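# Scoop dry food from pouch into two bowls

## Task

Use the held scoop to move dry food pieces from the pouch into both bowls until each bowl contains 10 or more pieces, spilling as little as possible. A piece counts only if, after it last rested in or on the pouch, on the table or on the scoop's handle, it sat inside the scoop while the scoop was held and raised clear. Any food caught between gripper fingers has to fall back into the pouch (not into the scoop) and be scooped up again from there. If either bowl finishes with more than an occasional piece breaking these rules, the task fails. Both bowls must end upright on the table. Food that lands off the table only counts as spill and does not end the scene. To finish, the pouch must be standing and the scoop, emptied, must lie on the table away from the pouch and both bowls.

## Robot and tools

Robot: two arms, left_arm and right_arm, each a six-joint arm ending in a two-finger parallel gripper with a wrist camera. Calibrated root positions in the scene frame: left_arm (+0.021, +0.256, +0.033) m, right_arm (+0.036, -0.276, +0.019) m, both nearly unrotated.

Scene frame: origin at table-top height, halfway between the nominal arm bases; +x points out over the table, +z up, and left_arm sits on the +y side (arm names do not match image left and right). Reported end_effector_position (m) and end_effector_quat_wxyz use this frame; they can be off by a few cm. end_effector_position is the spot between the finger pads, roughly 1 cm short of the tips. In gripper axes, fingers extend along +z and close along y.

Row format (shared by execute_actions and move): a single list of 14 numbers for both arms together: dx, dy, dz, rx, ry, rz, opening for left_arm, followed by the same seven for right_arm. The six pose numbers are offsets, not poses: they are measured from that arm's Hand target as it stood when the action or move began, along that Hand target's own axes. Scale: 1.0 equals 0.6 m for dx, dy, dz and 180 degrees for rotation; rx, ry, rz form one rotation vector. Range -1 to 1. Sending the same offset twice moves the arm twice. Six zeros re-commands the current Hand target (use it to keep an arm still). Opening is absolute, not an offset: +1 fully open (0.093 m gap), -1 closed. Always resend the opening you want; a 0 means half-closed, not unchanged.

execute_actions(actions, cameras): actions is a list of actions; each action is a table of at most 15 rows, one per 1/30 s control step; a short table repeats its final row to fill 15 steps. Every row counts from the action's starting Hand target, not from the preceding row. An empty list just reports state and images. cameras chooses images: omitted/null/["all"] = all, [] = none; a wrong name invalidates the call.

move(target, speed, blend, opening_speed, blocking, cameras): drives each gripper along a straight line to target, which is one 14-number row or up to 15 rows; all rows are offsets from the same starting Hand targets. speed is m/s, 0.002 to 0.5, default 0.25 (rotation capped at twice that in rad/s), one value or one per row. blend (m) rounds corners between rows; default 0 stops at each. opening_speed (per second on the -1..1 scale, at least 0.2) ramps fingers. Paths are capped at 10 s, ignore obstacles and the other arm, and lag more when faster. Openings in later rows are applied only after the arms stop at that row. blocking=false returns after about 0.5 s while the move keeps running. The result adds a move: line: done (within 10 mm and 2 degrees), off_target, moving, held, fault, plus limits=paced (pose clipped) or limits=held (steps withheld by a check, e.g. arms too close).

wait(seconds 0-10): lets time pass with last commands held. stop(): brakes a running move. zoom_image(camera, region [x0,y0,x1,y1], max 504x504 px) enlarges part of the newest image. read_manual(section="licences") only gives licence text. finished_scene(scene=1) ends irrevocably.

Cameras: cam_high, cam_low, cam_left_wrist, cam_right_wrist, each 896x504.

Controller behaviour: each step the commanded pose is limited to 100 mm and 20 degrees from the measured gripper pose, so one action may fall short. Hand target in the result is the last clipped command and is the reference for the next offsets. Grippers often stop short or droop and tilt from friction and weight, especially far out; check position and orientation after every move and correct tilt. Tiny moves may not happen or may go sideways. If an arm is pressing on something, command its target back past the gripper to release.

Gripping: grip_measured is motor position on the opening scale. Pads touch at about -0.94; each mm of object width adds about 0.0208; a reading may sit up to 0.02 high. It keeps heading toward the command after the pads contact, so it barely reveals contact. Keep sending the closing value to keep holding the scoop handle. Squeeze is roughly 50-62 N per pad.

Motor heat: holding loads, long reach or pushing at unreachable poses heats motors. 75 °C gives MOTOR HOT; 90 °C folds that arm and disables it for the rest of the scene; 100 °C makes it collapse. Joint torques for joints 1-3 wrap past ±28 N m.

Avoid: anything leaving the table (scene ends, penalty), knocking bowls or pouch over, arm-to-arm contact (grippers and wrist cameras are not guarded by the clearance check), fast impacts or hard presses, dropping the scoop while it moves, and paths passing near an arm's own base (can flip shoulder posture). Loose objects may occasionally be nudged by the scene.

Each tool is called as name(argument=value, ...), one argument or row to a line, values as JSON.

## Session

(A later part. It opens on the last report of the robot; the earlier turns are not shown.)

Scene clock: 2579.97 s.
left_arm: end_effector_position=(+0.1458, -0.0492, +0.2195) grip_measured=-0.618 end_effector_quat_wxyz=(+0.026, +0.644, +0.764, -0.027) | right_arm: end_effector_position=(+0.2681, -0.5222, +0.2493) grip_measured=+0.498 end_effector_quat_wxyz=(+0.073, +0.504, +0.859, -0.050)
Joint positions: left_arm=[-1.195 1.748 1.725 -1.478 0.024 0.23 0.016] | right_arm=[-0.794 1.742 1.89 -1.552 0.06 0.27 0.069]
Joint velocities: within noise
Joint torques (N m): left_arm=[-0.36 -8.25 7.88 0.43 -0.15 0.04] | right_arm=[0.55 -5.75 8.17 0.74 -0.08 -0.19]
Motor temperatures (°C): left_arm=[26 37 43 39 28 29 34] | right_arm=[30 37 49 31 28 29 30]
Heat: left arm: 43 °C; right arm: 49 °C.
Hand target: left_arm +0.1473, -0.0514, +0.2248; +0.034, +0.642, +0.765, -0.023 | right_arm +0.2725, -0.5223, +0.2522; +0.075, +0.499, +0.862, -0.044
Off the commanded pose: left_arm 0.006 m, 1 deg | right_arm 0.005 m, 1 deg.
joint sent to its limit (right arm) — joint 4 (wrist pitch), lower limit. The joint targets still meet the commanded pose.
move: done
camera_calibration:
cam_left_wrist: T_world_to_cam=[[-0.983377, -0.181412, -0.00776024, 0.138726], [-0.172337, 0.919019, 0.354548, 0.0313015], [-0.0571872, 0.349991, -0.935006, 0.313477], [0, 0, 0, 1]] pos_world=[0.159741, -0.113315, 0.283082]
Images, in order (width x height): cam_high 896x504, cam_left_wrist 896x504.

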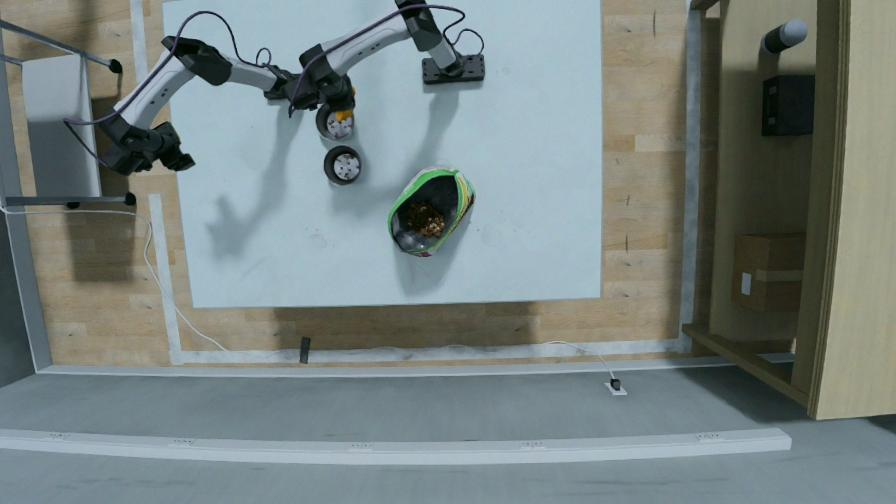

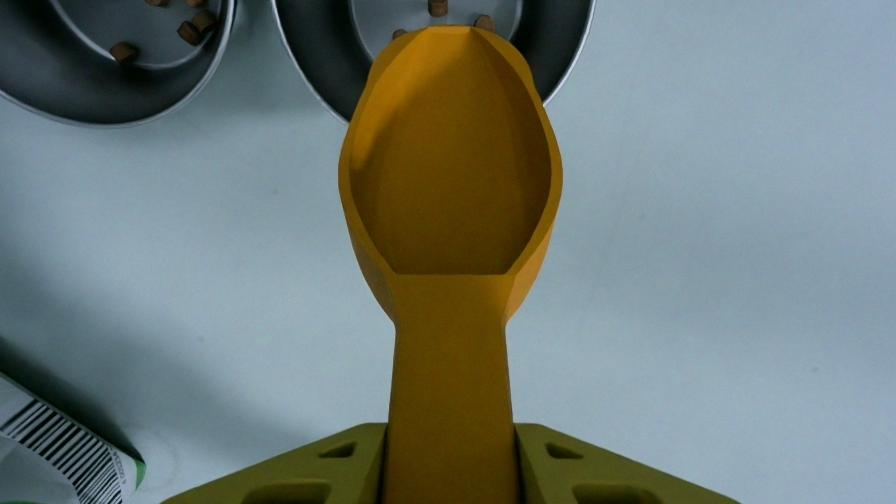

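move(
  target=[
    [0.058,0.104,-0.1583,-0.0122,-0.2165,-0.0256,-1,0,0,0,0,0,0,0.5],
    [0.208,0.3028,-0.372,-0.0487,-0.2143,-0.1022,-1,0,0,0,0,0,0,0.5],
    [0.395,0.4745,-0.3715,-0.0902,-0.209,-0.1891,-1,0,0,0,0,0,0,0.5],
  ],
  speed=0.2,
  blend=0.03,
  cameras=["cam_left_wrist","cam_high"],
)

zoom_image(
  camera="cam_high",
  region=[300, 80, 500, 280],
)

Scene clock: 2591.37 s.
left_arm: end_effector_position=(+0.3826, +0.2504, +0.4213) grip_measured=-0.618 end_effector_quat_wxyz=(+0.387, +0.318, +0.858, -0.111) | right_arm: end_effector_position=(+0.2681, -0.5222, +0.2493) grip_measured=+0.498 end_effector_quat_wxyz=(+0.073, +0.504, +0.859, -0.050)
Joint positions: left_arm=[0.228 1.726 2.328 -1.57 0.609 0.768 0.016] | right_arm=[-0.794 1.742 1.89 -1.552 0.06 0.27 0.069]
Joint velocities: within noise
Joint torques (N m): left_arm=[0.1 -7.31 6.64 1.46 0.5 0.18] | right_arm=[0.53 -5.75 8.18 0.74 -0.07 -0.19]
Motor temperatures (°C): left_arm=[26 37 44 38 28 29 34] | right_arm=[30 37 49 31 28 29 30]
Heat: left arm: 44 °C; right arm: 49 °C.
Hand target: left_arm +0.3821, +0.2481, +0.4299; +0.354, +0.343, +0.861, -0.129 | right_arm +0.2725, -0.5223, +0.2522; +0.075, +0.499, +0.862, -0.044
Off the commanded pose: left_arm 0.009 m, 5 deg | right_arm 0.005 m, 1 deg.
joint read past its limit (left arm) — joint 4 (wrist pitch), lower limit.
joint sent to its limit (left arm) — joint 4 (wrist pitch), lower limit. The joint targets are off in orientation, not in position.
joint sent to its limit (right arm) — joint 4 (wrist pitch), lower limit. The joint targets still meet the commanded pose.
move: off_target (left_arm)
camera_calibration:
cam_left_wrist: T_world_to_cam=[[-0.616966, -0.784836, -0.0581786, 0.459617], [-0.712639, 0.588516, -0.38183, 0.324982], [0.333913, -0.194116, -0.9224, 0.392175], [0, 0, 0, 1]] pos_world=[0.384211, 0.245595, 0.51257]
Images, in order (width x height): cam_high 896x504, cam_left_wrist 896x504.

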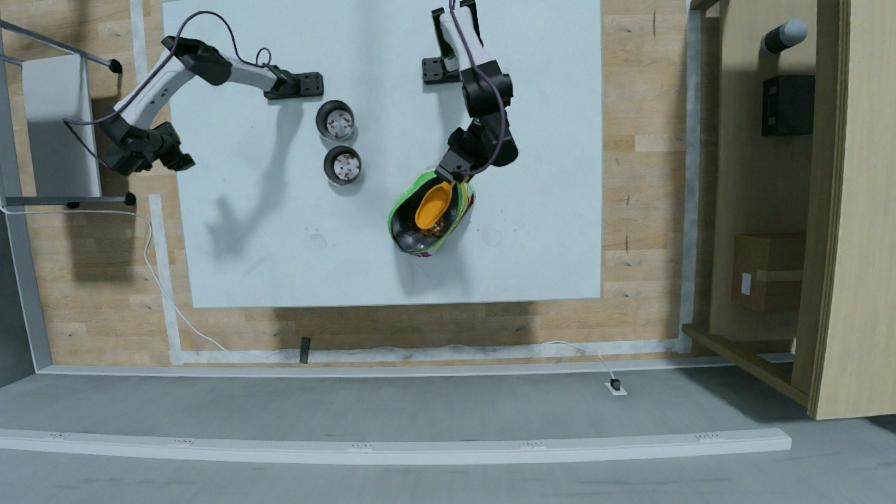

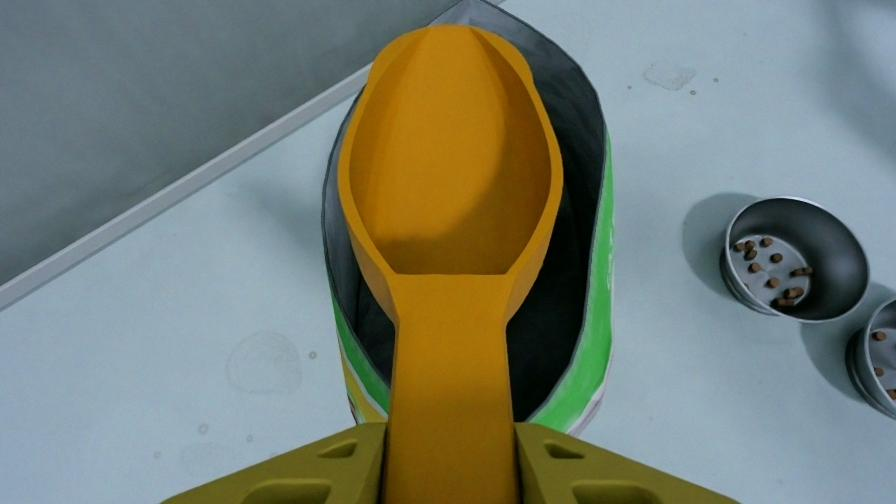

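Scaled by 2.520 from the camera's 896x504 image, which has a finer 1280x720 frame.

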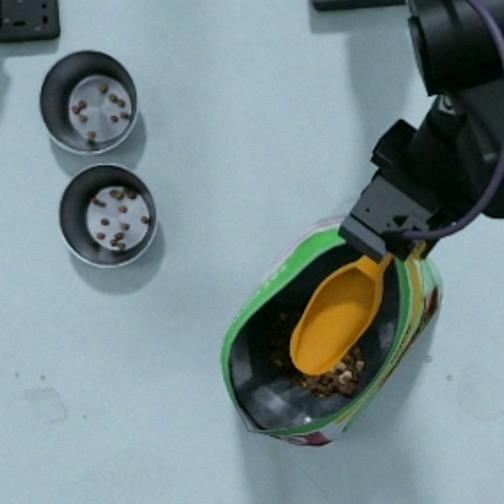

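zoom_image(
  camera="cam_high",
  region=[310, 90, 370, 150],
)

Scaled by 8.400 from the camera's 896x504 image, which has a finer 1280x720 frame.

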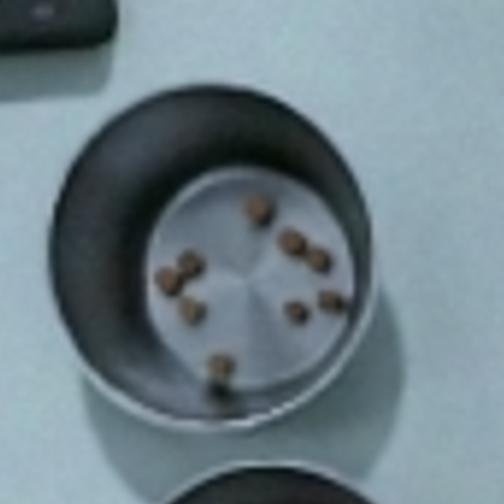

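move(
  target=[0.1976,-0.0053,0.3083,0,0.2167,0,-1,0,0,0,0,0,0,0.5],
  speed=0.12,
  cameras=["cam_left_wrist","cam_high"],
)

Scene clock: 2604.07 s.
left_arm: end_effector_position=(+0.4312, +0.2093, +0.2384) grip_measured=-0.618 end_effector_quat_wxyz=(+0.117, +0.374, +0.920, -0.013) | right_arm: end_effector_position=(+0.2681, -0.5222, +0.2493) grip_measured=+0.498 end_effector_quat_wxyz=(+0.073, +0.504, +0.859, -0.050)
Joint positions: left_arm=[-0.1 1.975 2.077 -1.458 0.096 0.687 0.016] | right_arm=[-0.794 1.742 1.89 -1.552 0.06 0.27 0.069]
Joint velocities: within noise
Joint torques (N m): left_arm=[-0.16 -7.09 5.05 0.05 -0.54 0.01] | right_arm=[0.59 -5.72 8.17 0.74 -0.07 -0.18]
Motor temperatures (°C): left_arm=[26 37 44 38 28 29 34] | right_arm=[30 37 49 31 28 29 30]
Heat: left arm: 44 °C; right arm: 49 °C.
Hand target: left_arm +0.4150, +0.2190, +0.2145; +0.046, +0.367, +0.929, -0.007 | right_arm +0.2725, -0.5223, +0.2522; +0.075, +0.499, +0.862, -0.044
Off the commanded pose: left_arm 0.030 m, 8 deg | right_arm 0.005 m, 1 deg.
joint sent to its limit (right arm) — joint 4 (wrist pitch), lower limit. The joint targets still meet the commanded pose.
move: off_target (left_arm)
camera_calibration:
cam_left_wrist: T_world_to_cam=[[-0.679775, -0.729501, -0.0757289, 0.466419], [-0.726466, 0.655542, 0.206185, 0.165612], [-0.100769, 0.195174, -0.975578, 0.317884], [0, 0, 0, 1]] pos_world=[0.469404, 0.169645, 0.311295]
Images, in order (width x height): cam_high 896x504, cam_left_wrist 896x504.

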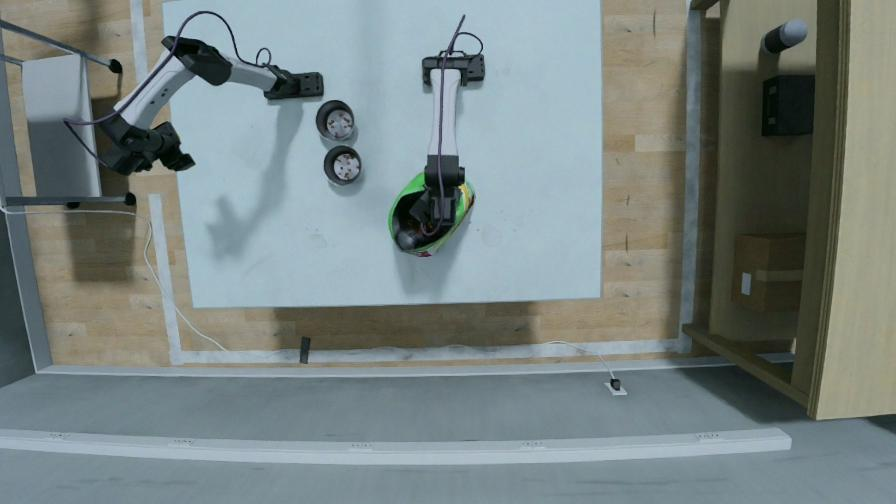

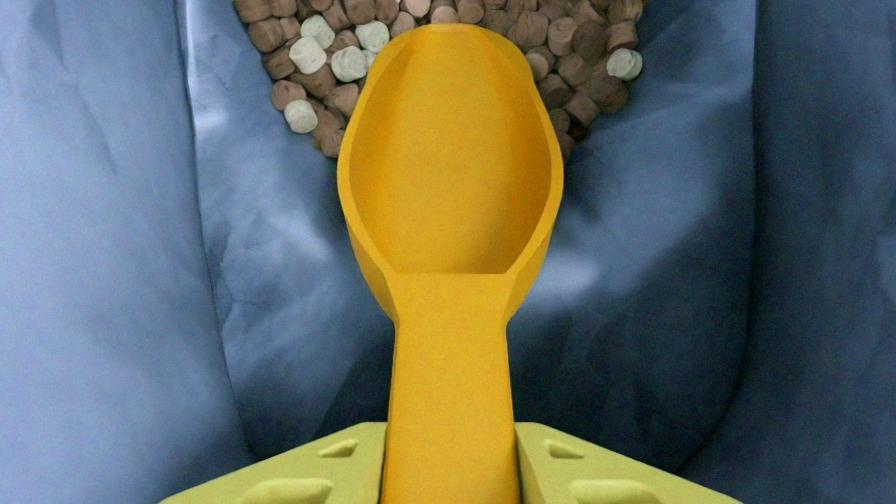

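execute_actions(
  actions=[
    [[0,0,0.01,0,0,0.02,-1,0,0,0,0,0,0,0.5],[0,0,0.015,0,0,0.04,-1,0,0,0,0,0,0,0.5],[0,0,0.02,0,0,0.06,-1,0,0,0,0,0,0,0.5],[0,0,0.025,0,0,0.07,-1,0,0,0,0,0,0,0.5],[0,0,0.03,0,0,0.06,-1,0,0,0,0,0,0,0.5],[0,0,0.033,0,0,0.04,-1,0,0,0,0,0,0,0.5],[0,0,0.036,0,0,0.02,-1,0,0,0,0,0,0,0.5],[0,0,0.039,0,0,0,-1,0,0,0,0,0,0,0.5],[0,0,0.042,0,0,-0.02,-1,0,0,0,0,0,0,0.5],[0,0,0.045,0,0,-0.04,-1,0,0,0,0,0,0,0.5],[0,0,0.048,0,0,-0.06,-1,0,0,0,0,0,0,0.5],[0,0,0.05,0,0,-0.07,-1,0,0,0,0,0,0,0.5],[0,0,0.05,0,0,-0.05,-1,0,0,0,0,0,0,0.5],[0,0,0.05,0,0,-0.025,-1,0,0,0,0,0,0,0.5],[0,0,0.05,0,0,0,-1,0,0,0,0,0,0,0.5]],
    [[0,0,0,0,0,0.02,-1,0,0,0,0,0,0,0.5],[0,0,0,0,0,0.04,-1,0,0,0,0,0,0,0.5],[0,0,0,0,0,0.06,-1,0,0,0,0,0,0,0.5],[0,0,0,0,0,0.07,-1,0,0,0,0,0,0,0.5],[0,0,0,0,0,0.06,-1,0,0,0,0,0,0,0.5],[0,0,0,0,0,0.04,-1,0,0,0,0,0,0,0.5],[0,0,0,0,0,0.02,-1,0,0,0,0,0,0,0.5],[0,0,0,0,0,0,-1,0,0,0,0,0,0,0.5],[0,0,0,0,0,-0.02,-1,0,0,0,0,0,0,0.5],[0,0,0,0,0,-0.04,-1,0,0,0,0,0,0,0.5],[0,0,0,0,0,-0.06,-1,0,0,0,0,0,0,0.5],[0,0,0,0,0,-0.07,-1,0,0,0,0,0,0,0.5],[0,0,0,0,0,-0.05,-1,0,0,0,0,0,0,0.5],[0,0,0,0,0,-0.025,-1,0,0,0,0,0,0,0.5],[0,0,0,0,0,0,-1,0,0,0,0,0,0,0.5]],
  ],
  cameras=["cam_left_wrist"],
)

Scene clock: 2622.03 s.
left_arm: end_effector_position=(+0.4343, +0.2068, +0.2139) grip_measured=-0.618 end_effector_quat_wxyz=(+0.115, +0.354, +0.928, -0.012) | right_arm: end_effector_position=(+0.2681, -0.5222, +0.2493) grip_measured=+0.498 end_effector_quat_wxyz=(+0.073, +0.504, +0.859, -0.050)
Joint positions: left_arm=[-0.109 1.958 1.953 -1.351 0.087 0.636 0.016] | right_arm=[-0.794 1.742 1.89 -1.552 0.06 0.27 0.069]
Joint velocities: within noise
Joint torques (N m): left_arm=[0.43 -7.35 3.1 0.26 -0.4 0.46] | right_arm=[0.57 -5.74 8.17 0.74 -0.07 -0.19]
Motor temperatures (°C): left_arm=[26 37 42 36 28 29 34] | right_arm=[30 37 49 31 28 29 30]
Heat: left arm: 42 °C; right arm: 49 °C.
Hand target: left_arm +0.4174, +0.2175, +0.1847; +0.046, +0.367, +0.929, -0.007 | right_arm +0.2725, -0.5223, +0.2522; +0.075, +0.499, +0.862, -0.044
Off the commanded pose: left_arm 0.036 m, 8 deg | right_arm 0.005 m, 1 deg.
joint sent to its limit (right arm) — joint 4 (wrist pitch), lower limit. The joint targets still meet the commanded pose.
camera_calibration:
cam_left_wrist: T_world_to_cam=[[-0.648578, -0.757858, -0.0706997, 0.456113], [-0.752449, 0.624389, 0.209665, 0.191598], [-0.114752, 0.189182, -0.975214, 0.302], [0, 0, 0, 1]] pos_world=[0.474648, 0.168905, 0.28659]
Images, in order (width x height): cam_left_wrist 896x504.

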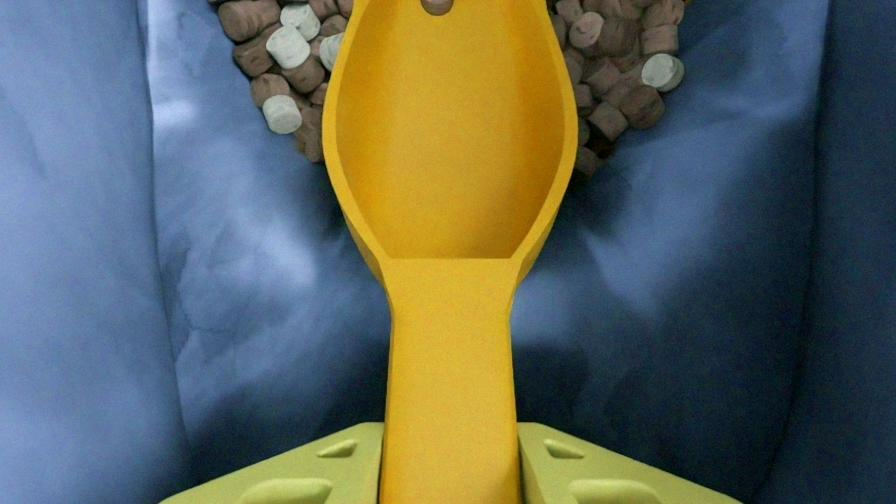

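move(
  target=[-0.0297,0.0025,0.014,0,-0.122,0,-1,0,0,0,0,0,0,0.5],
  speed=0.1,
  cameras=["cam_left_wrist"],
)

Scene clock: 2633.80 s.
left_arm: end_effector_position=(+0.4310, +0.2087, +0.2079) grip_measured=-0.618 end_effector_quat_wxyz=(+0.245, +0.356, +0.900, -0.058) | right_arm: end_effector_position=(+0.2681, -0.5222, +0.2493) grip_measured=+0.498 end_effector_quat_wxyz=(+0.073, +0.504, +0.859, -0.050)
Joint positions: left_arm=[-0.027 1.725 1.543 -0.96 0.282 0.691 0.016] | right_arm=[-0.794 1.742 1.89 -1.552 0.06 0.27 0.069]
Joint velocities: within noise
Joint torques (N m): left_arm=[0.23 -5 2.67 1.53 0.39 0.19] | right_arm=[0.57 -5.75 8.2 0.73 -0.08 -0.19]
Motor temperatures (°C): left_arm=[26 37 42 36 28 29 34] | right_arm=[30 37 49 31 28 29 30]
Heat: left arm: 42 °C; right arm: 49 °C.
Hand target: left_arm +0.4321, +0.2062, +0.1779; +0.222, +0.358, +0.903, -0.077 | right_arm +0.2725, -0.5223, +0.2522; +0.075, +0.499, +0.862, -0.044
Off the commanded pose: left_arm 0.030 m, 3 deg | right_arm 0.005 m, 1 deg.
joint sent to its limit (right arm) — joint 4 (wrist pitch), lower limit. The joint targets still meet the commanded pose.
move: off_target (left_arm)
camera_calibration:
cam_left_wrist: T_world_to_cam=[[-0.656502, -0.750215, -0.0786277, 0.458434], [-0.747244, 0.661045, -0.0681531, 0.237009], [0.103106, 0.0140115, -0.994572, 0.242101], [0, 0, 0, 1]] pos_world=[0.453105, 0.183858, 0.292986]
Images, in order (width x height): cam_left_wrist 896x504.

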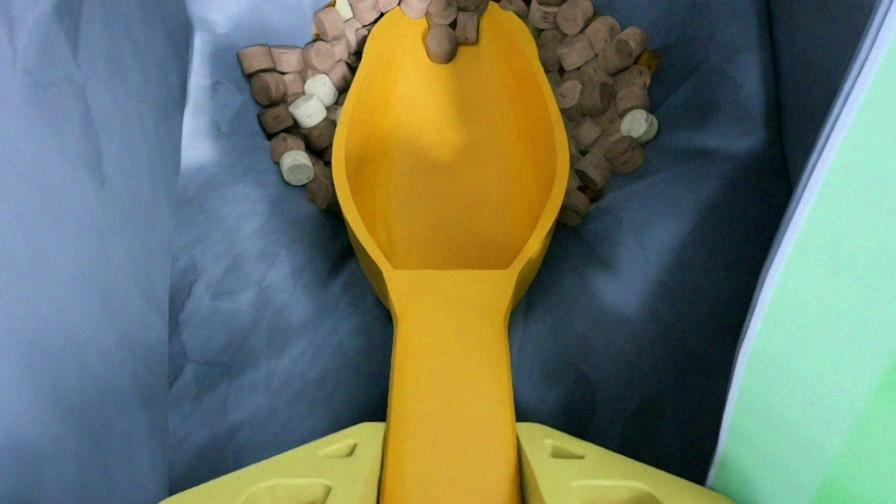

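move(
  target=[
    [-0.0162,0.0016,-0.0571,0,-0.1,0,-1,0,0,0,0,0,0,0.5],
    [-0.0494,0.0057,-0.1988,0,-0.135,0,-1,0,0,0,0,0,0,0.5],
  ],
  speed=0.1,
  cameras=["cam_left_wrist"],
)

Scene clock: 2645.87 s.
left_arm: end_effector_position=(+0.4130, +0.2205, +0.2847) grip_measured=-0.618 end_effector_quat_wxyz=(+0.396, +0.333, +0.840, -0.165) | right_arm: end_effector_position=(+0.2681, -0.5222, +0.2493) grip_measured=+0.498 end_effector_quat_wxyz=(+0.073, +0.504, +0.859, -0.050)
Joint positions: left_arm=[0.158 1.542 1.464 -0.878 0.686 0.714 0.016] | right_arm=[-0.794 1.742 1.89 -1.552 0.06 0.27 0.069]
Joint velocities: within noise
Joint torques (N m): left_arm=[0.95 -9.03 8.49 1.34 0.24 0.19] | right_arm=[0.57 -5.74 8.21 0.74 -0.06 -0.19]
Motor temperatures (°C): left_arm=[26 37 41 37 28 29 34] | right_arm=[30 37 49 31 28 29 30]
Heat: left arm: 41 °C; right arm: 49 °C.
Hand target: left_arm +0.4122, +0.2260, +0.2976; +0.407, +0.334, +0.837, -0.151 | right_arm +0.2725, -0.5223, +0.2522; +0.075, +0.499, +0.862, -0.044
Off the commanded pose: left_arm 0.014 m, 2 deg | right_arm 0.005 m, 1 deg.
joint sent to its limit (right arm) — joint 4 (wrist pitch), lower limit. The joint targets still meet the commanded pose.
move: off_target (left_arm)
camera_calibration:
cam_left_wrist: T_world_to_cam=[[-0.676352, -0.736487, 0.0115639, 0.441019], [-0.666686, 0.605424, -0.434732, 0.304373], [0.313174, -0.301742, -0.900486, 0.276259], [0, 0, 0, 1]] pos_world=[0.414689, 0.223889, 0.375988]
Images, in order (width x height): cam_left_wrist 896x504.

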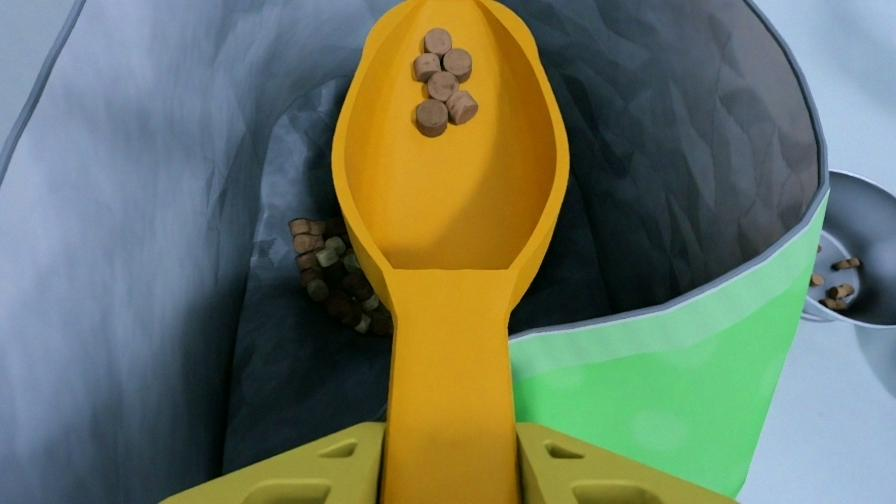

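move(
  target=[
    [-0.0817,-0.0067,-0.1125,0,-0.07,0,-1,0,0,0,0,0,0,0.5],
    [-0.0966,-0.0223,-0.2328,0,-0.132,0,-1,0,0,0,0,0,0,0.5],
  ],
  speed=0.12,
  blend=0.02,
  cameras=["cam_left_wrist"],
)

Scene clock: 2652.37 s.
left_arm: end_effector_position=(+0.3538, +0.2677, +0.4139) grip_measured=-0.618 end_effector_quat_wxyz=(+0.557, +0.282, +0.748, -0.224) | right_arm: end_effector_position=(+0.2681, -0.5222, +0.2493) grip_measured=+0.498 end_effector_quat_wxyz=(+0.073, +0.504, +0.859, -0.050)
Joint positions: left_arm=[0.489 1.357 1.555 -0.957 1.152 0.691 0.016] | right_arm=[-0.794 1.742 1.89 -1.552 0.06 0.27 0.069]
Joint velocities: within noise
Joint torques (N m): left_arm=[0.38 -6.75 8.38 1.45 0.63 0.2] | right_arm=[0.58 -5.74 8.17 0.73 -0.07 -0.19]
Motor temperatures (°C): left_arm=[26 37 42 38 28 29 34] | right_arm=[30 37 49 31 28 29 30]
Heat: left arm: 42 °C; right arm: 49 °C.
Hand target: left_arm +0.3479, +0.2642, +0.4296; +0.571, +0.296, +0.735, -0.216 | right_arm +0.2725, -0.5223, +0.2522; +0.075, +0.499, +0.862, -0.044
Off the commanded pose: left_arm 0.017 m, 3 deg | right_arm 0.005 m, 1 deg.
joint sent to its limit (right arm) — joint 4 (wrist pitch), lower limit. The joint targets still meet the commanded pose.
move: off_target (left_arm)
camera_calibration:
cam_left_wrist: T_world_to_cam=[[-0.658806, -0.751815, 0.0273674, 0.425599], [-0.509702, 0.419299, -0.75126, 0.417867], [0.553333, -0.508884, -0.659438, 0.29609], [0, 0, 0, 1]] pos_world=[0.329539, 0.295436, 0.497533]
Images, in order (width x height): cam_left_wrist 896x504.

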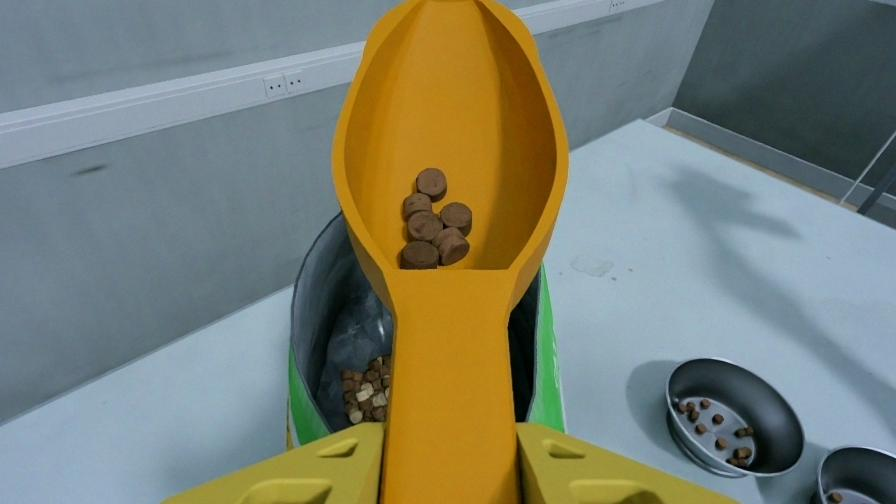

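move(
  target=[
    [0.0548,-0.265,0.1128,0.0889,0.0552,0.0324,-1,0,0,0,0,0,0,0.5],
    [0.1762,-0.49,0.174,0.1557,0.1623,0.0899,-1,0,0,0,0,0,0,0.5],
  ],
  speed=0.2,
  blend=0.03,
  cameras=["cam_left_wrist","cam_high"],
)

Scene clock: 2659.90 s.
left_arm: end_effector_position=(+0.2022, +0.0012, +0.2960) grip_measured=-0.618 end_effector_quat_wxyz=(+0.305, +0.568, +0.729, -0.227) | right_arm: end_effector_position=(+0.2681, -0.5222, +0.2493) grip_measured=+0.498 end_effector_quat_wxyz=(+0.073, +0.504, +0.859, -0.050)
Joint positions: left_arm=[-0.778 1.178 1.266 -0.957 0.375 0.432 0.016] | right_arm=[-0.794 1.742 1.89 -1.552 0.06 0.27 0.069]
Joint velocities: within noise
Joint torques (N m): left_arm=[-0.35 -3.88 6.13 1.74 0.04 0.03] | right_arm=[0.55 -5.72 8.17 0.73 -0.07 -0.18]
Motor temperatures (°C): left_arm=[26 37 42 39 28 29 34] | right_arm=[30 37 49 31 28 29 30]
Heat: left arm: 42 °C; right arm: 49 °C.
Hand target: left_arm +0.2031, +0.0007, +0.2948; +0.306, +0.566, +0.732, -0.224 | right_arm +0.2725, -0.5223, +0.2522; +0.075, +0.499, +0.862, -0.044
Off the commanded pose: left_arm 0.002 m, 1 deg | right_arm 0.005 m, 1 deg.
joint sent to its limit (right arm) — joint 4 (wrist pitch), lower limit. The joint targets still meet the commanded pose.
move: done
camera_calibration:
cam_left_wrist: T_world_to_cam=[[-0.963, -0.268769, -0.0198696, 0.203517], [-0.246578, 0.908444, -0.337533, 0.187442], [0.108769, -0.320145, -0.941104, 0.339673], [0, 0, 0, 1]] pos_world=[0.20526, -0.00683721, 0.386979]
Images, in order (width x height): cam_high 896x504, cam_left_wrist 896x504.

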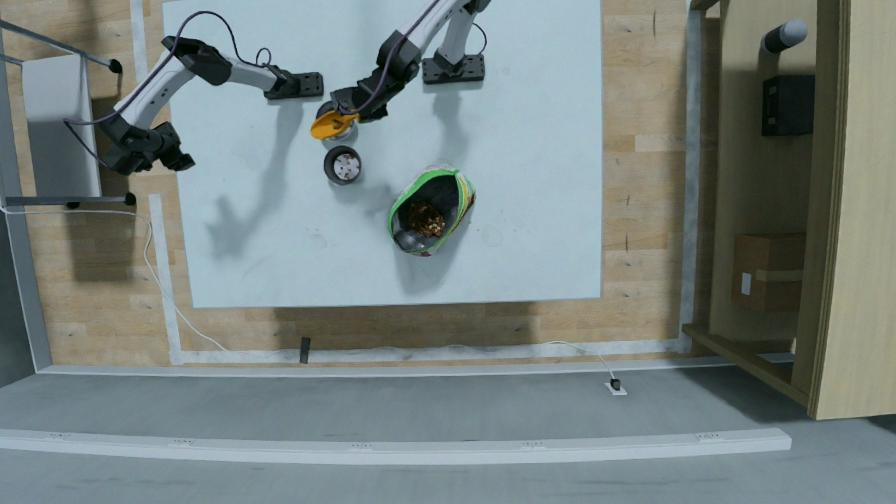

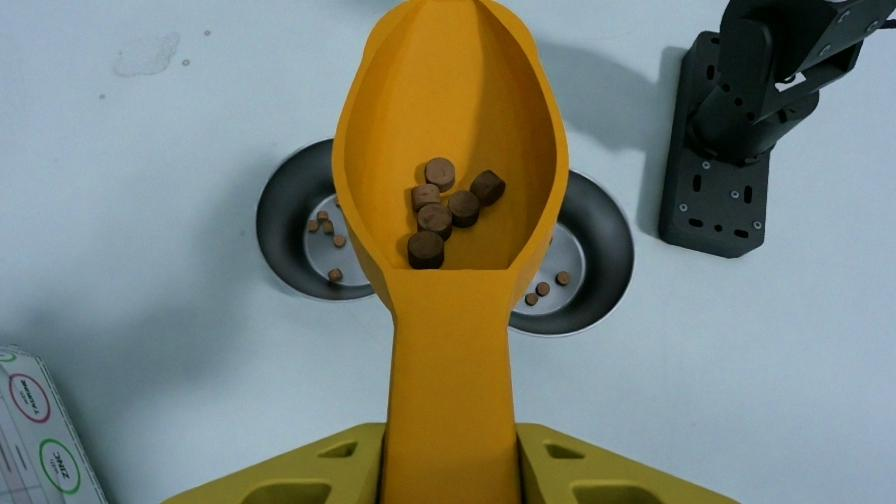

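move(
  target=[
    [0.0952,-0.098,0.0215,0.0169,0.0833,0.0221,-1,0,0,0,0,0,0,0.5],
    [0.0345,-0.11,0.1223,0.012,0.235,0.0257,-1,0,0,0,0,0,0,0.5],
  ],
  speed=[0.18,0.15],
  blend=0.01,
  cameras=["cam_left_wrist","cam_high"],
)

Scene clock: 2671.47 s.
left_arm: end_effector_position=(+0.1488, -0.0496, +0.2220) grip_measured=-0.618 end_effector_quat_wxyz=(+0.012, +0.644, +0.765, -0.009) | right_arm: end_effector_position=(+0.2681, -0.5222, +0.2493) grip_measured=+0.498 end_effector_quat_wxyz=(+0.073, +0.504, +0.859, -0.050)
Joint positions: left_arm=[-1.197 1.796 1.796 -1.54 0.005 0.229 0.016] | right_arm=[-0.794 1.742 1.89 -1.552 0.06 0.27 0.069]
Joint velocities: within noise
Joint torques (N m): left_arm=[-0.36 -8.54 7.76 0.32 -0.16 0.04] | right_arm=[0.55 -5.75 8.17 0.74 -0.08 -0.18]
Motor temperatures (°C): left_arm=[26 36 43 39 28 29 34] | right_arm=[30 37 49 31 28 29 30]
Heat: left arm: 43 °C; right arm: 49 °C.
Hand target: left_arm +0.1502, -0.0516, +0.2269; +0.020, +0.643, +0.766, -0.006 | right_arm +0.2725, -0.5223, +0.2522; +0.075, +0.499, +0.862, -0.044
Off the commanded pose: left_arm 0.005 m, 1 deg | right_arm 0.005 m, 1 deg.
joint sent to its limit (right arm) — joint 4 (wrist pitch), lower limit. The joint targets still meet the commanded pose.
move: done
camera_calibration:
cam_left_wrist: T_world_to_cam=[[-0.983262, -0.181406, -0.016958, 0.143621], [-0.173317, 0.902581, 0.394092, 0.0218725], [-0.0561846, 0.390435, -0.918915, 0.314379], [0, 0, 0, 1]] pos_world=[0.162671, -0.116433, 0.282704]
Images, in order (width x height): cam_high 896x504, cam_left_wrist 896x504.

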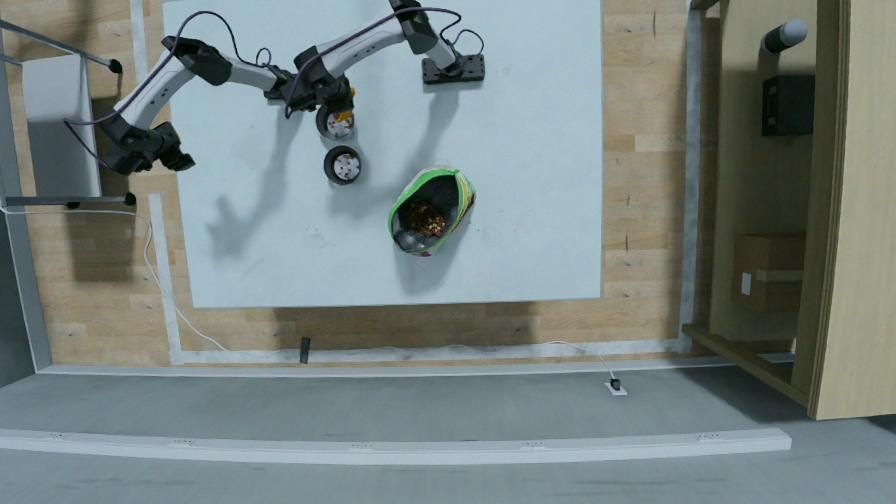

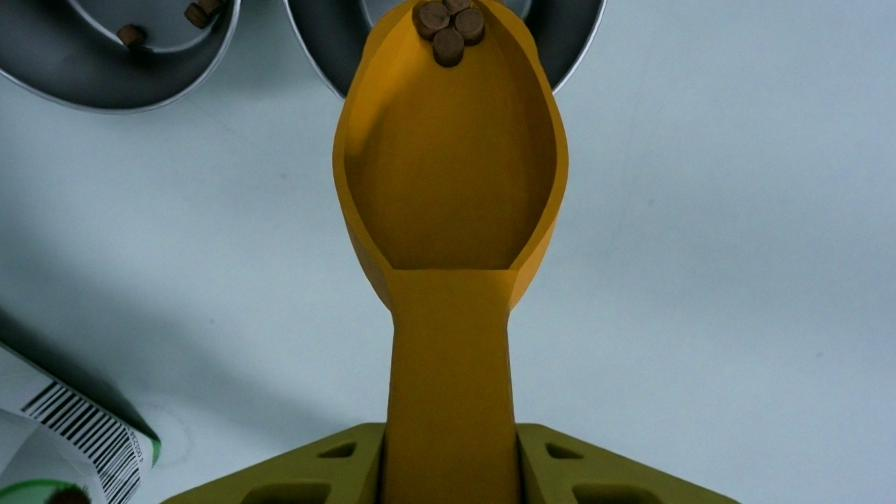

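execute_actions(
  actions=[
    [[0,0,-0.01,0,0,0,-1,0,0,0,0,0,0,0.5],[0,0,-0.02,0,0,0,-1,0,0,0,0,0,0,0.5],[0,0,-0.03,0,0,0,-1,0,0,0,0,0,0,0.5],[0,0,-0.03,0,0,0,-1,0,0,0,0,0,0,0.5],[0,0,-0.01,0,0,0,-1,0,0,0,0,0,0,0.5],[0,0,-0.01,0,0,0,-1,0,0,0,0,0,0,0.5],[0,0,-0.01,0,0,0,-1,0,0,0,0,0,0,0.5],[0,0,-0.03,0,0,0,-1,0,0,0,0,0,0,0.5],[0,0,-0.03,0,0,0,-1,0,0,0,0,0,0,0.5],[0,0,-0.03,0,0,0,-1,0,0,0,0,0,0,0.5],[0,0,-0.01,0,0,0,-1,0,0,0,0,0,0,0.5],[0,0,-0.01,0,0,0,-1,0,0,0,0,0,0,0.5],[0,0,-0.01,0,0,0,-1,0,0,0,0,0,0,0.5],[0,0,-0.02,0,0,0,-1,0,0,0,0,0,0,0.5],[0,0,-0.02,0,0,0,-1,0,0,0,0,0,0,0.5]],
  ],
  cameras=["cam_left_wrist","cam_high"],
)

zoom_image(
  camera="cam_high",
  region=[300, 80, 400, 200],
)

Scene clock: 2684.53 s.
left_arm: end_effector_position=(+0.1494, -0.0508, +0.2300) grip_measured=-0.618 end_effector_quat_wxyz=(+0.018, +0.644, +0.765, -0.012) | right_arm: end_effector_position=(+0.2681, -0.5222, +0.2493) grip_measured=+0.498 end_effector_quat_wxyz=(+0.073, +0.504, +0.859, -0.050)
Joint positions: left_arm=[-1.197 1.797 1.829 -1.559 0.005 0.228 0.016] | right_arm=[-0.794 1.742 1.89 -1.552 0.06 0.27 0.069]
Joint velocities: within noise
Joint torques (N m): left_arm=[-0.39 -9.83 7.41 0.35 -0.16 0.04] | right_arm=[0.58 -5.76 8.17 0.73 -0.08 -0.19]
Motor temperatures (°C): left_arm=[26 37 43 37 28 29 34] | right_arm=[30 37 49 31 28 29 30]
Heat: left arm: 43 °C; right arm: 49 °C.
Hand target: left_arm +0.1499, -0.0511, +0.2390; +0.020, +0.643, +0.766, -0.006 | right_arm +0.2725, -0.5223, +0.2522; +0.075, +0.499, +0.862, -0.044
Off the commanded pose: left_arm 0.009 m, 1 deg | right_arm 0.005 m, 1 deg.
joint sent to its limit (left arm) — joint 4 (wrist pitch), lower limit. The joint targets still meet the commanded pose.
joint sent to its limit (right arm) — joint 4 (wrist pitch), lower limit. The joint targets still meet the commanded pose.
camera_calibration:
cam_left_wrist: T_world_to_cam=[[-0.983087, -0.18202, -0.0201944, 0.144799], [-0.175825, 0.907229, 0.382128, 0.0232951], [-0.0512341, 0.379216, -0.923889, 0.322065], [0, 0, 0, 1]] pos_world=[0.162947, -0.11691, 0.291575]
Images, in order (width x height): cam_high 896x504, cam_left_wrist 896x504.

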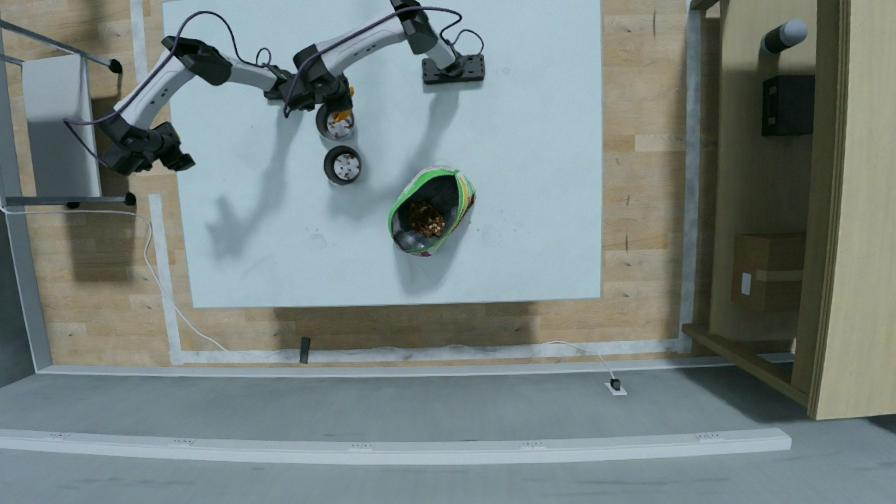

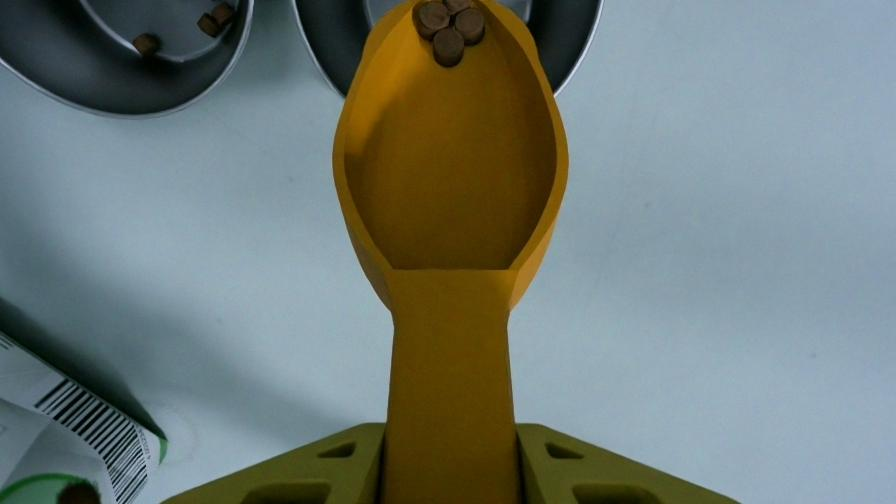

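Scaled by 4.200 from the camera's 896x504 image, which has a finer 1280x720 frame.

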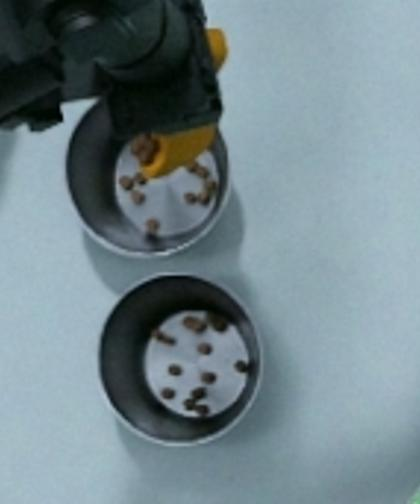

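execute_actions(
  actions=[
    [[0.01,0,-0.01,0,0,0.02,-1,0,0,0,0,0,0,0.5],[0.02,0,-0.01,0,0,0.04,-1,0,0,0,0,0,0,0.5],[0.02,0,-0.01,0,0,0.04,-1,0,0,0,0,0,0,0.5],[-0.01,0,-0.01,0,0,-0.04,-1,0,0,0,0,0,0,0.5],[-0.02,0,-0.01,0,0,-0.04,-1,0,0,0,0,0,0,0.5],[-0.02,0,-0.01,0,0,-0.04,-1,0,0,0,0,0,0,0.5],[0.02,0,-0.01,0,0,0.04,-1,0,0,0,0,0,0,0.5],[0.02,0,-0.01,0,0,0.04,-1,0,0,0,0,0,0,0.5],[0.02,0,-0.01,0,0,0.04,-1,0,0,0,0,0,0,0.5],[-0.02,0,-0.01,0,0,-0.04,-1,0,0,0,0,0,0,0.5],[-0.02,0,-0.01,0,0,-0.04,-1,0,0,0,0,0,0,0.5],[-0.02,0,-0.01,0,0,-0.04,-1,0,0,0,0,0,0,0.5],[0,0,-0.01,0,0,0,-1,0,0,0,0,0,0,0.5],[0,0,-0.01,0,0,0,-1,0,0,0,0,0,0,0.5],[0,0,-0.01,0,0,0,-1,0,0,0,0,0,0,0.5]],
  ],
  cameras=["cam_left_wrist","cam_high"],
)

zoom_image(
  camera="cam_high",
  region=[310, 90, 370, 150],
)

Scene clock: 2698.47 s.
left_arm: end_effector_position=(+0.1491, -0.0543, +0.2399) grip_measured=-0.618 end_effector_quat_wxyz=(+0.031, +0.639, +0.768, -0.018) | right_arm: end_effector_position=(+0.2681, -0.5222, +0.2493) grip_measured=+0.498 end_effector_quat_wxyz=(+0.073, +0.504, +0.859, -0.050)
Joint positions: left_arm=[-1.202 1.793 1.864 -1.569 0.003 0.212 0.016] | right_arm=[-0.794 1.742 1.89 -1.552 0.06 0.27 0.069]
Joint velocities: within noise
Joint torques (N m): left_arm=[0.06 -10.59 5.05 0.52 -0.14 0.18] | right_arm=[0.58 -5.75 8.18 0.75 -0.08 -0.19]
Motor temperatures (°C): left_arm=[26 40 43 36 28 29 34] | right_arm=[30 37 49 31 28 29 30]
Heat: left arm: 43 °C; right arm: 49 °C.
Hand target: left_arm +0.1497, -0.0509, +0.2448; +0.019, +0.643, +0.766, -0.006 | right_arm +0.2725, -0.5223, +0.2522; +0.075, +0.499, +0.862, -0.044
Off the commanded pose: left_arm 0.006 m, 2 deg | right_arm 0.005 m, 1 deg.
joint sent to its limit (left arm) — joint 4 (wrist pitch), lower limit. The joint targets are off in orientation, not in position.
joint sent to its limit (right arm) — joint 4 (wrist pitch), lower limit. The joint targets still meet the commanded pose.
camera_calibration:
cam_left_wrist: T_world_to_cam=[[-0.980786, -0.193205, -0.0270261, 0.1448], [-0.190033, 0.914842, 0.356302, 0.0313709], [-0.0441147, 0.354592, -0.93398, 0.332584], [0, 0, 0, 1]] pos_world=[0.162651, -0.118655, 0.303363]
Images, in order (width x height): cam_high 896x504, cam_left_wrist 896x504.

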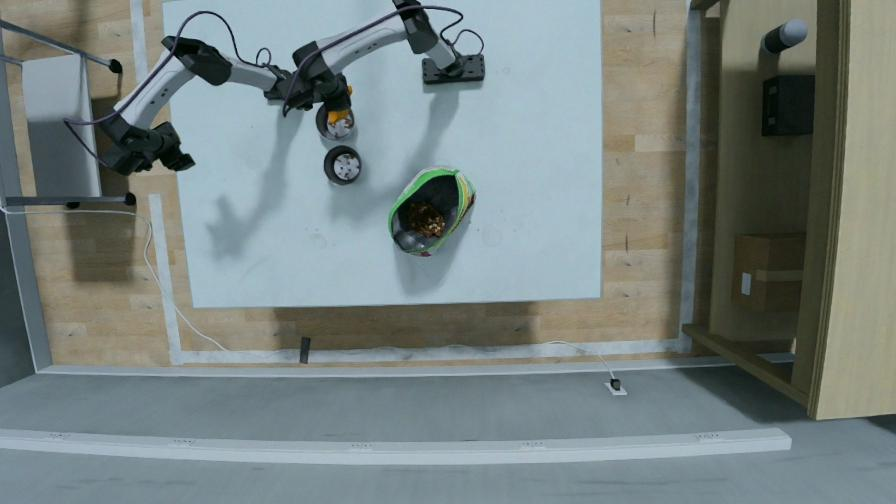

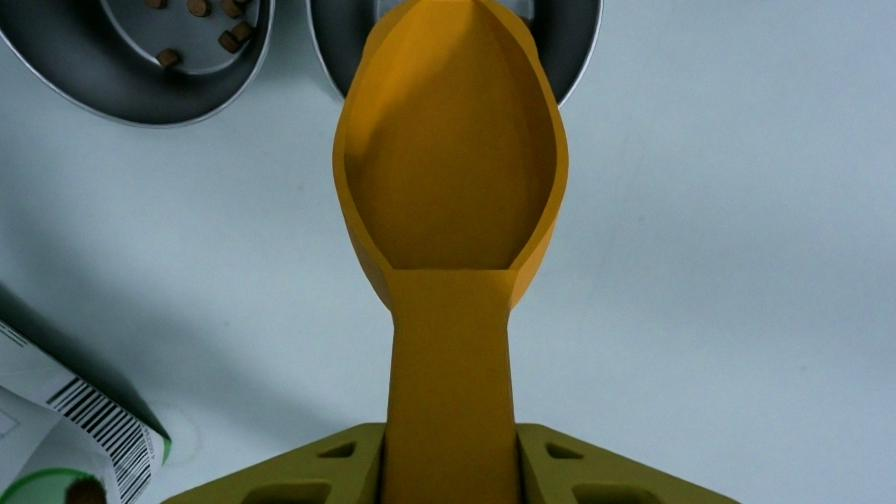

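Scaled by 8.400 from the camera's 896x504 image, which has a finer 1280x720 frame.

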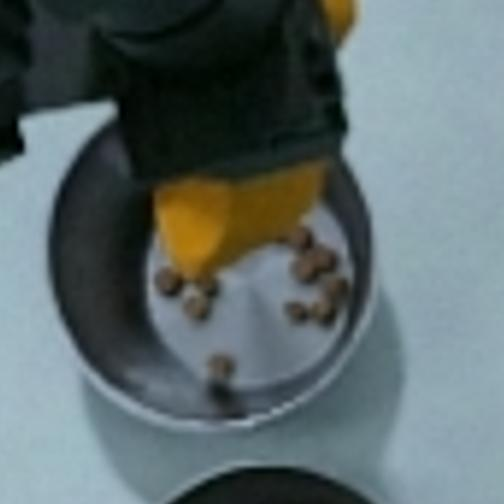

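move(
  target=[
    [0.058,0.104,-0.1383,-0.0122,-0.2165,-0.0256,-1,0,0,0,0,0,0,0.5],
    [0.208,0.3028,-0.344,-0.0487,-0.2443,-0.1022,-1,0,0,0,0,0,0,0.5],
  ],
  speed=0.2,
  blend=0.03,
  cameras=["cam_left_wrist","cam_high"],
)

zoom_image(
  camera="cam_high",
  region=[310, 90, 370, 150],
)

zoom_image(
  camera="cam_high",
  region=[315, 135, 375, 195],
)

Scene clock: 2721.83 s.
left_arm: end_effector_position=(+0.3023, +0.1118, +0.4441) grip_measured=-0.618 end_effector_quat_wxyz=(+0.373, +0.447, +0.792, -0.183) | right_arm: end_effector_position=(+0.2681, -0.5222, +0.2493) grip_measured=+0.498 end_effector_quat_wxyz=(+0.073, +0.504, +0.859, -0.050)
Joint positions: left_arm=[-0.21 1.548 2.229 -1.567 0.564 0.638 0.016] | right_arm=[-0.794 1.742 1.89 -1.552 0.06 0.27 0.069]
Joint velocities: within noise
Joint torques (N m): left_arm=[0.34 -4.67 6.23 1.58 0.44 0.19] | right_arm=[0.57 -5.76 8.16 0.74 -0.08 -0.19]
Motor temperatures (°C): left_arm=[26 41 42 36 28 29 34] | right_arm=[30 37 49 31 28 29 30]
Heat: left arm: 42 °C; right arm: 49 °C.
Hand target: left_arm +0.3024, +0.1105, +0.4494; +0.350, +0.463, +0.792, -0.191 | right_arm +0.2725, -0.5223, +0.2522; +0.075, +0.499, +0.862, -0.044
Off the commanded pose: left_arm 0.005 m, 3 deg | right_arm 0.005 m, 1 deg.
joint sent to its limit (left arm) — joint 4 (wrist pitch), lower limit. The joint targets are off in orientation, not in position.
joint sent to its limit (right arm) — joint 4 (wrist pitch), lower limit. The joint targets still meet the commanded pose.
move: off_target (left_arm)
camera_calibration:
cam_left_wrist: T_world_to_cam=[[-0.834712, -0.548789, -0.045668, 0.336555], [-0.485978, 0.773096, -0.407612, 0.280291], [0.258999, -0.318045, -0.912013, 0.444956], [0, 0, 0, 1]] pos_world=[0.301899, 0.109522, 0.535425]
Images, in order (width x height): cam_high 896x504, cam_left_wrist 896x504.

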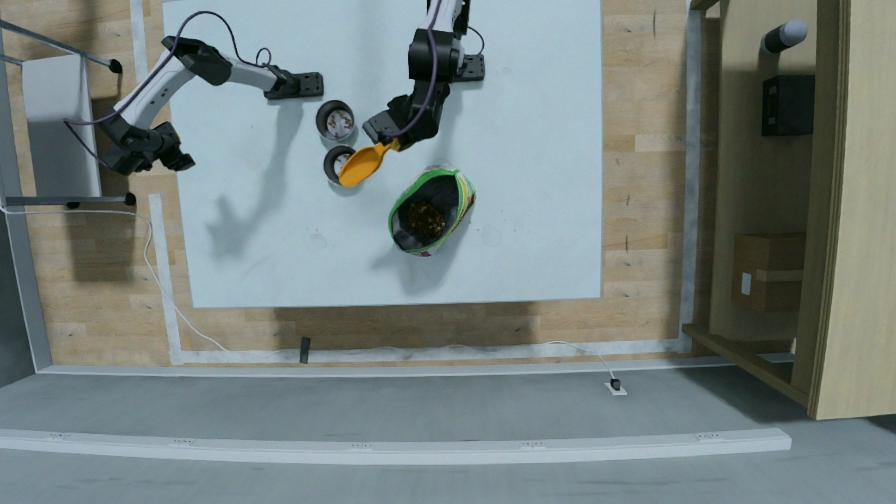

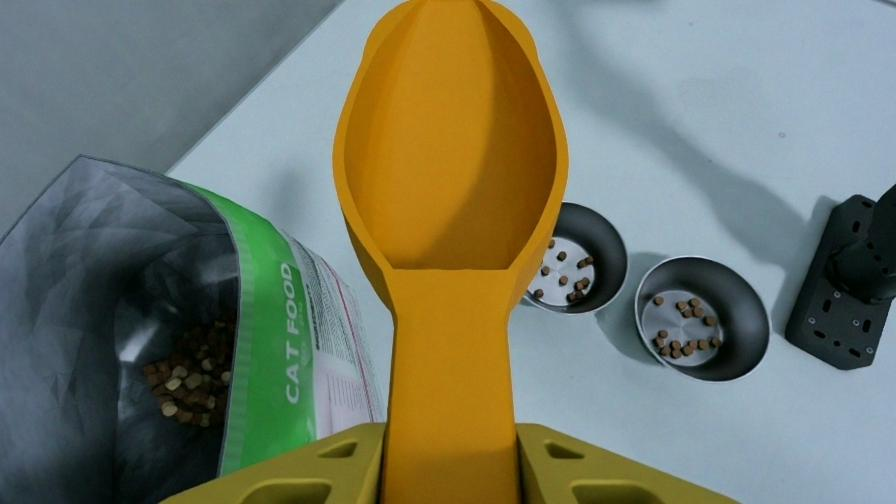

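Scaled by 8.400 from the camera's 896x504 image, which has a finer 1280x720 frame.

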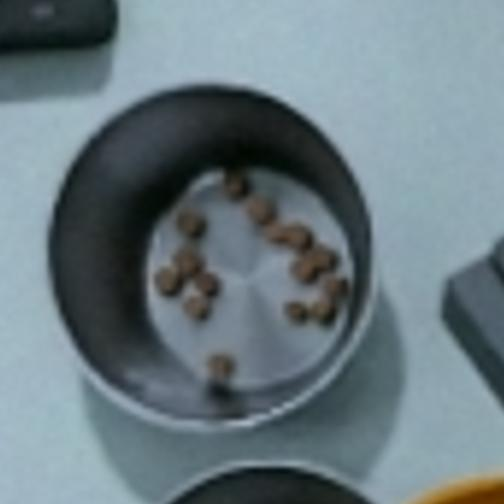

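Scaled by 8.400 from the camera's 896x504 image, which has a finer 1280x720 frame.

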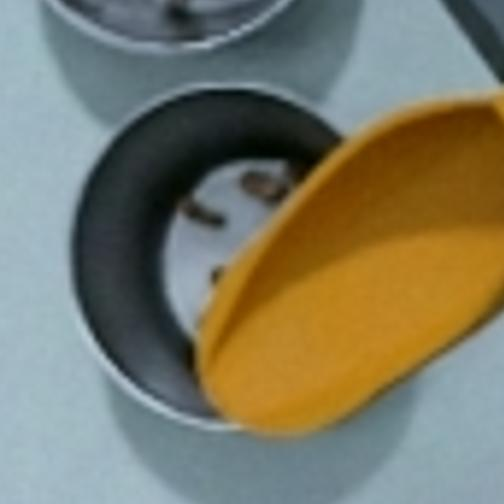

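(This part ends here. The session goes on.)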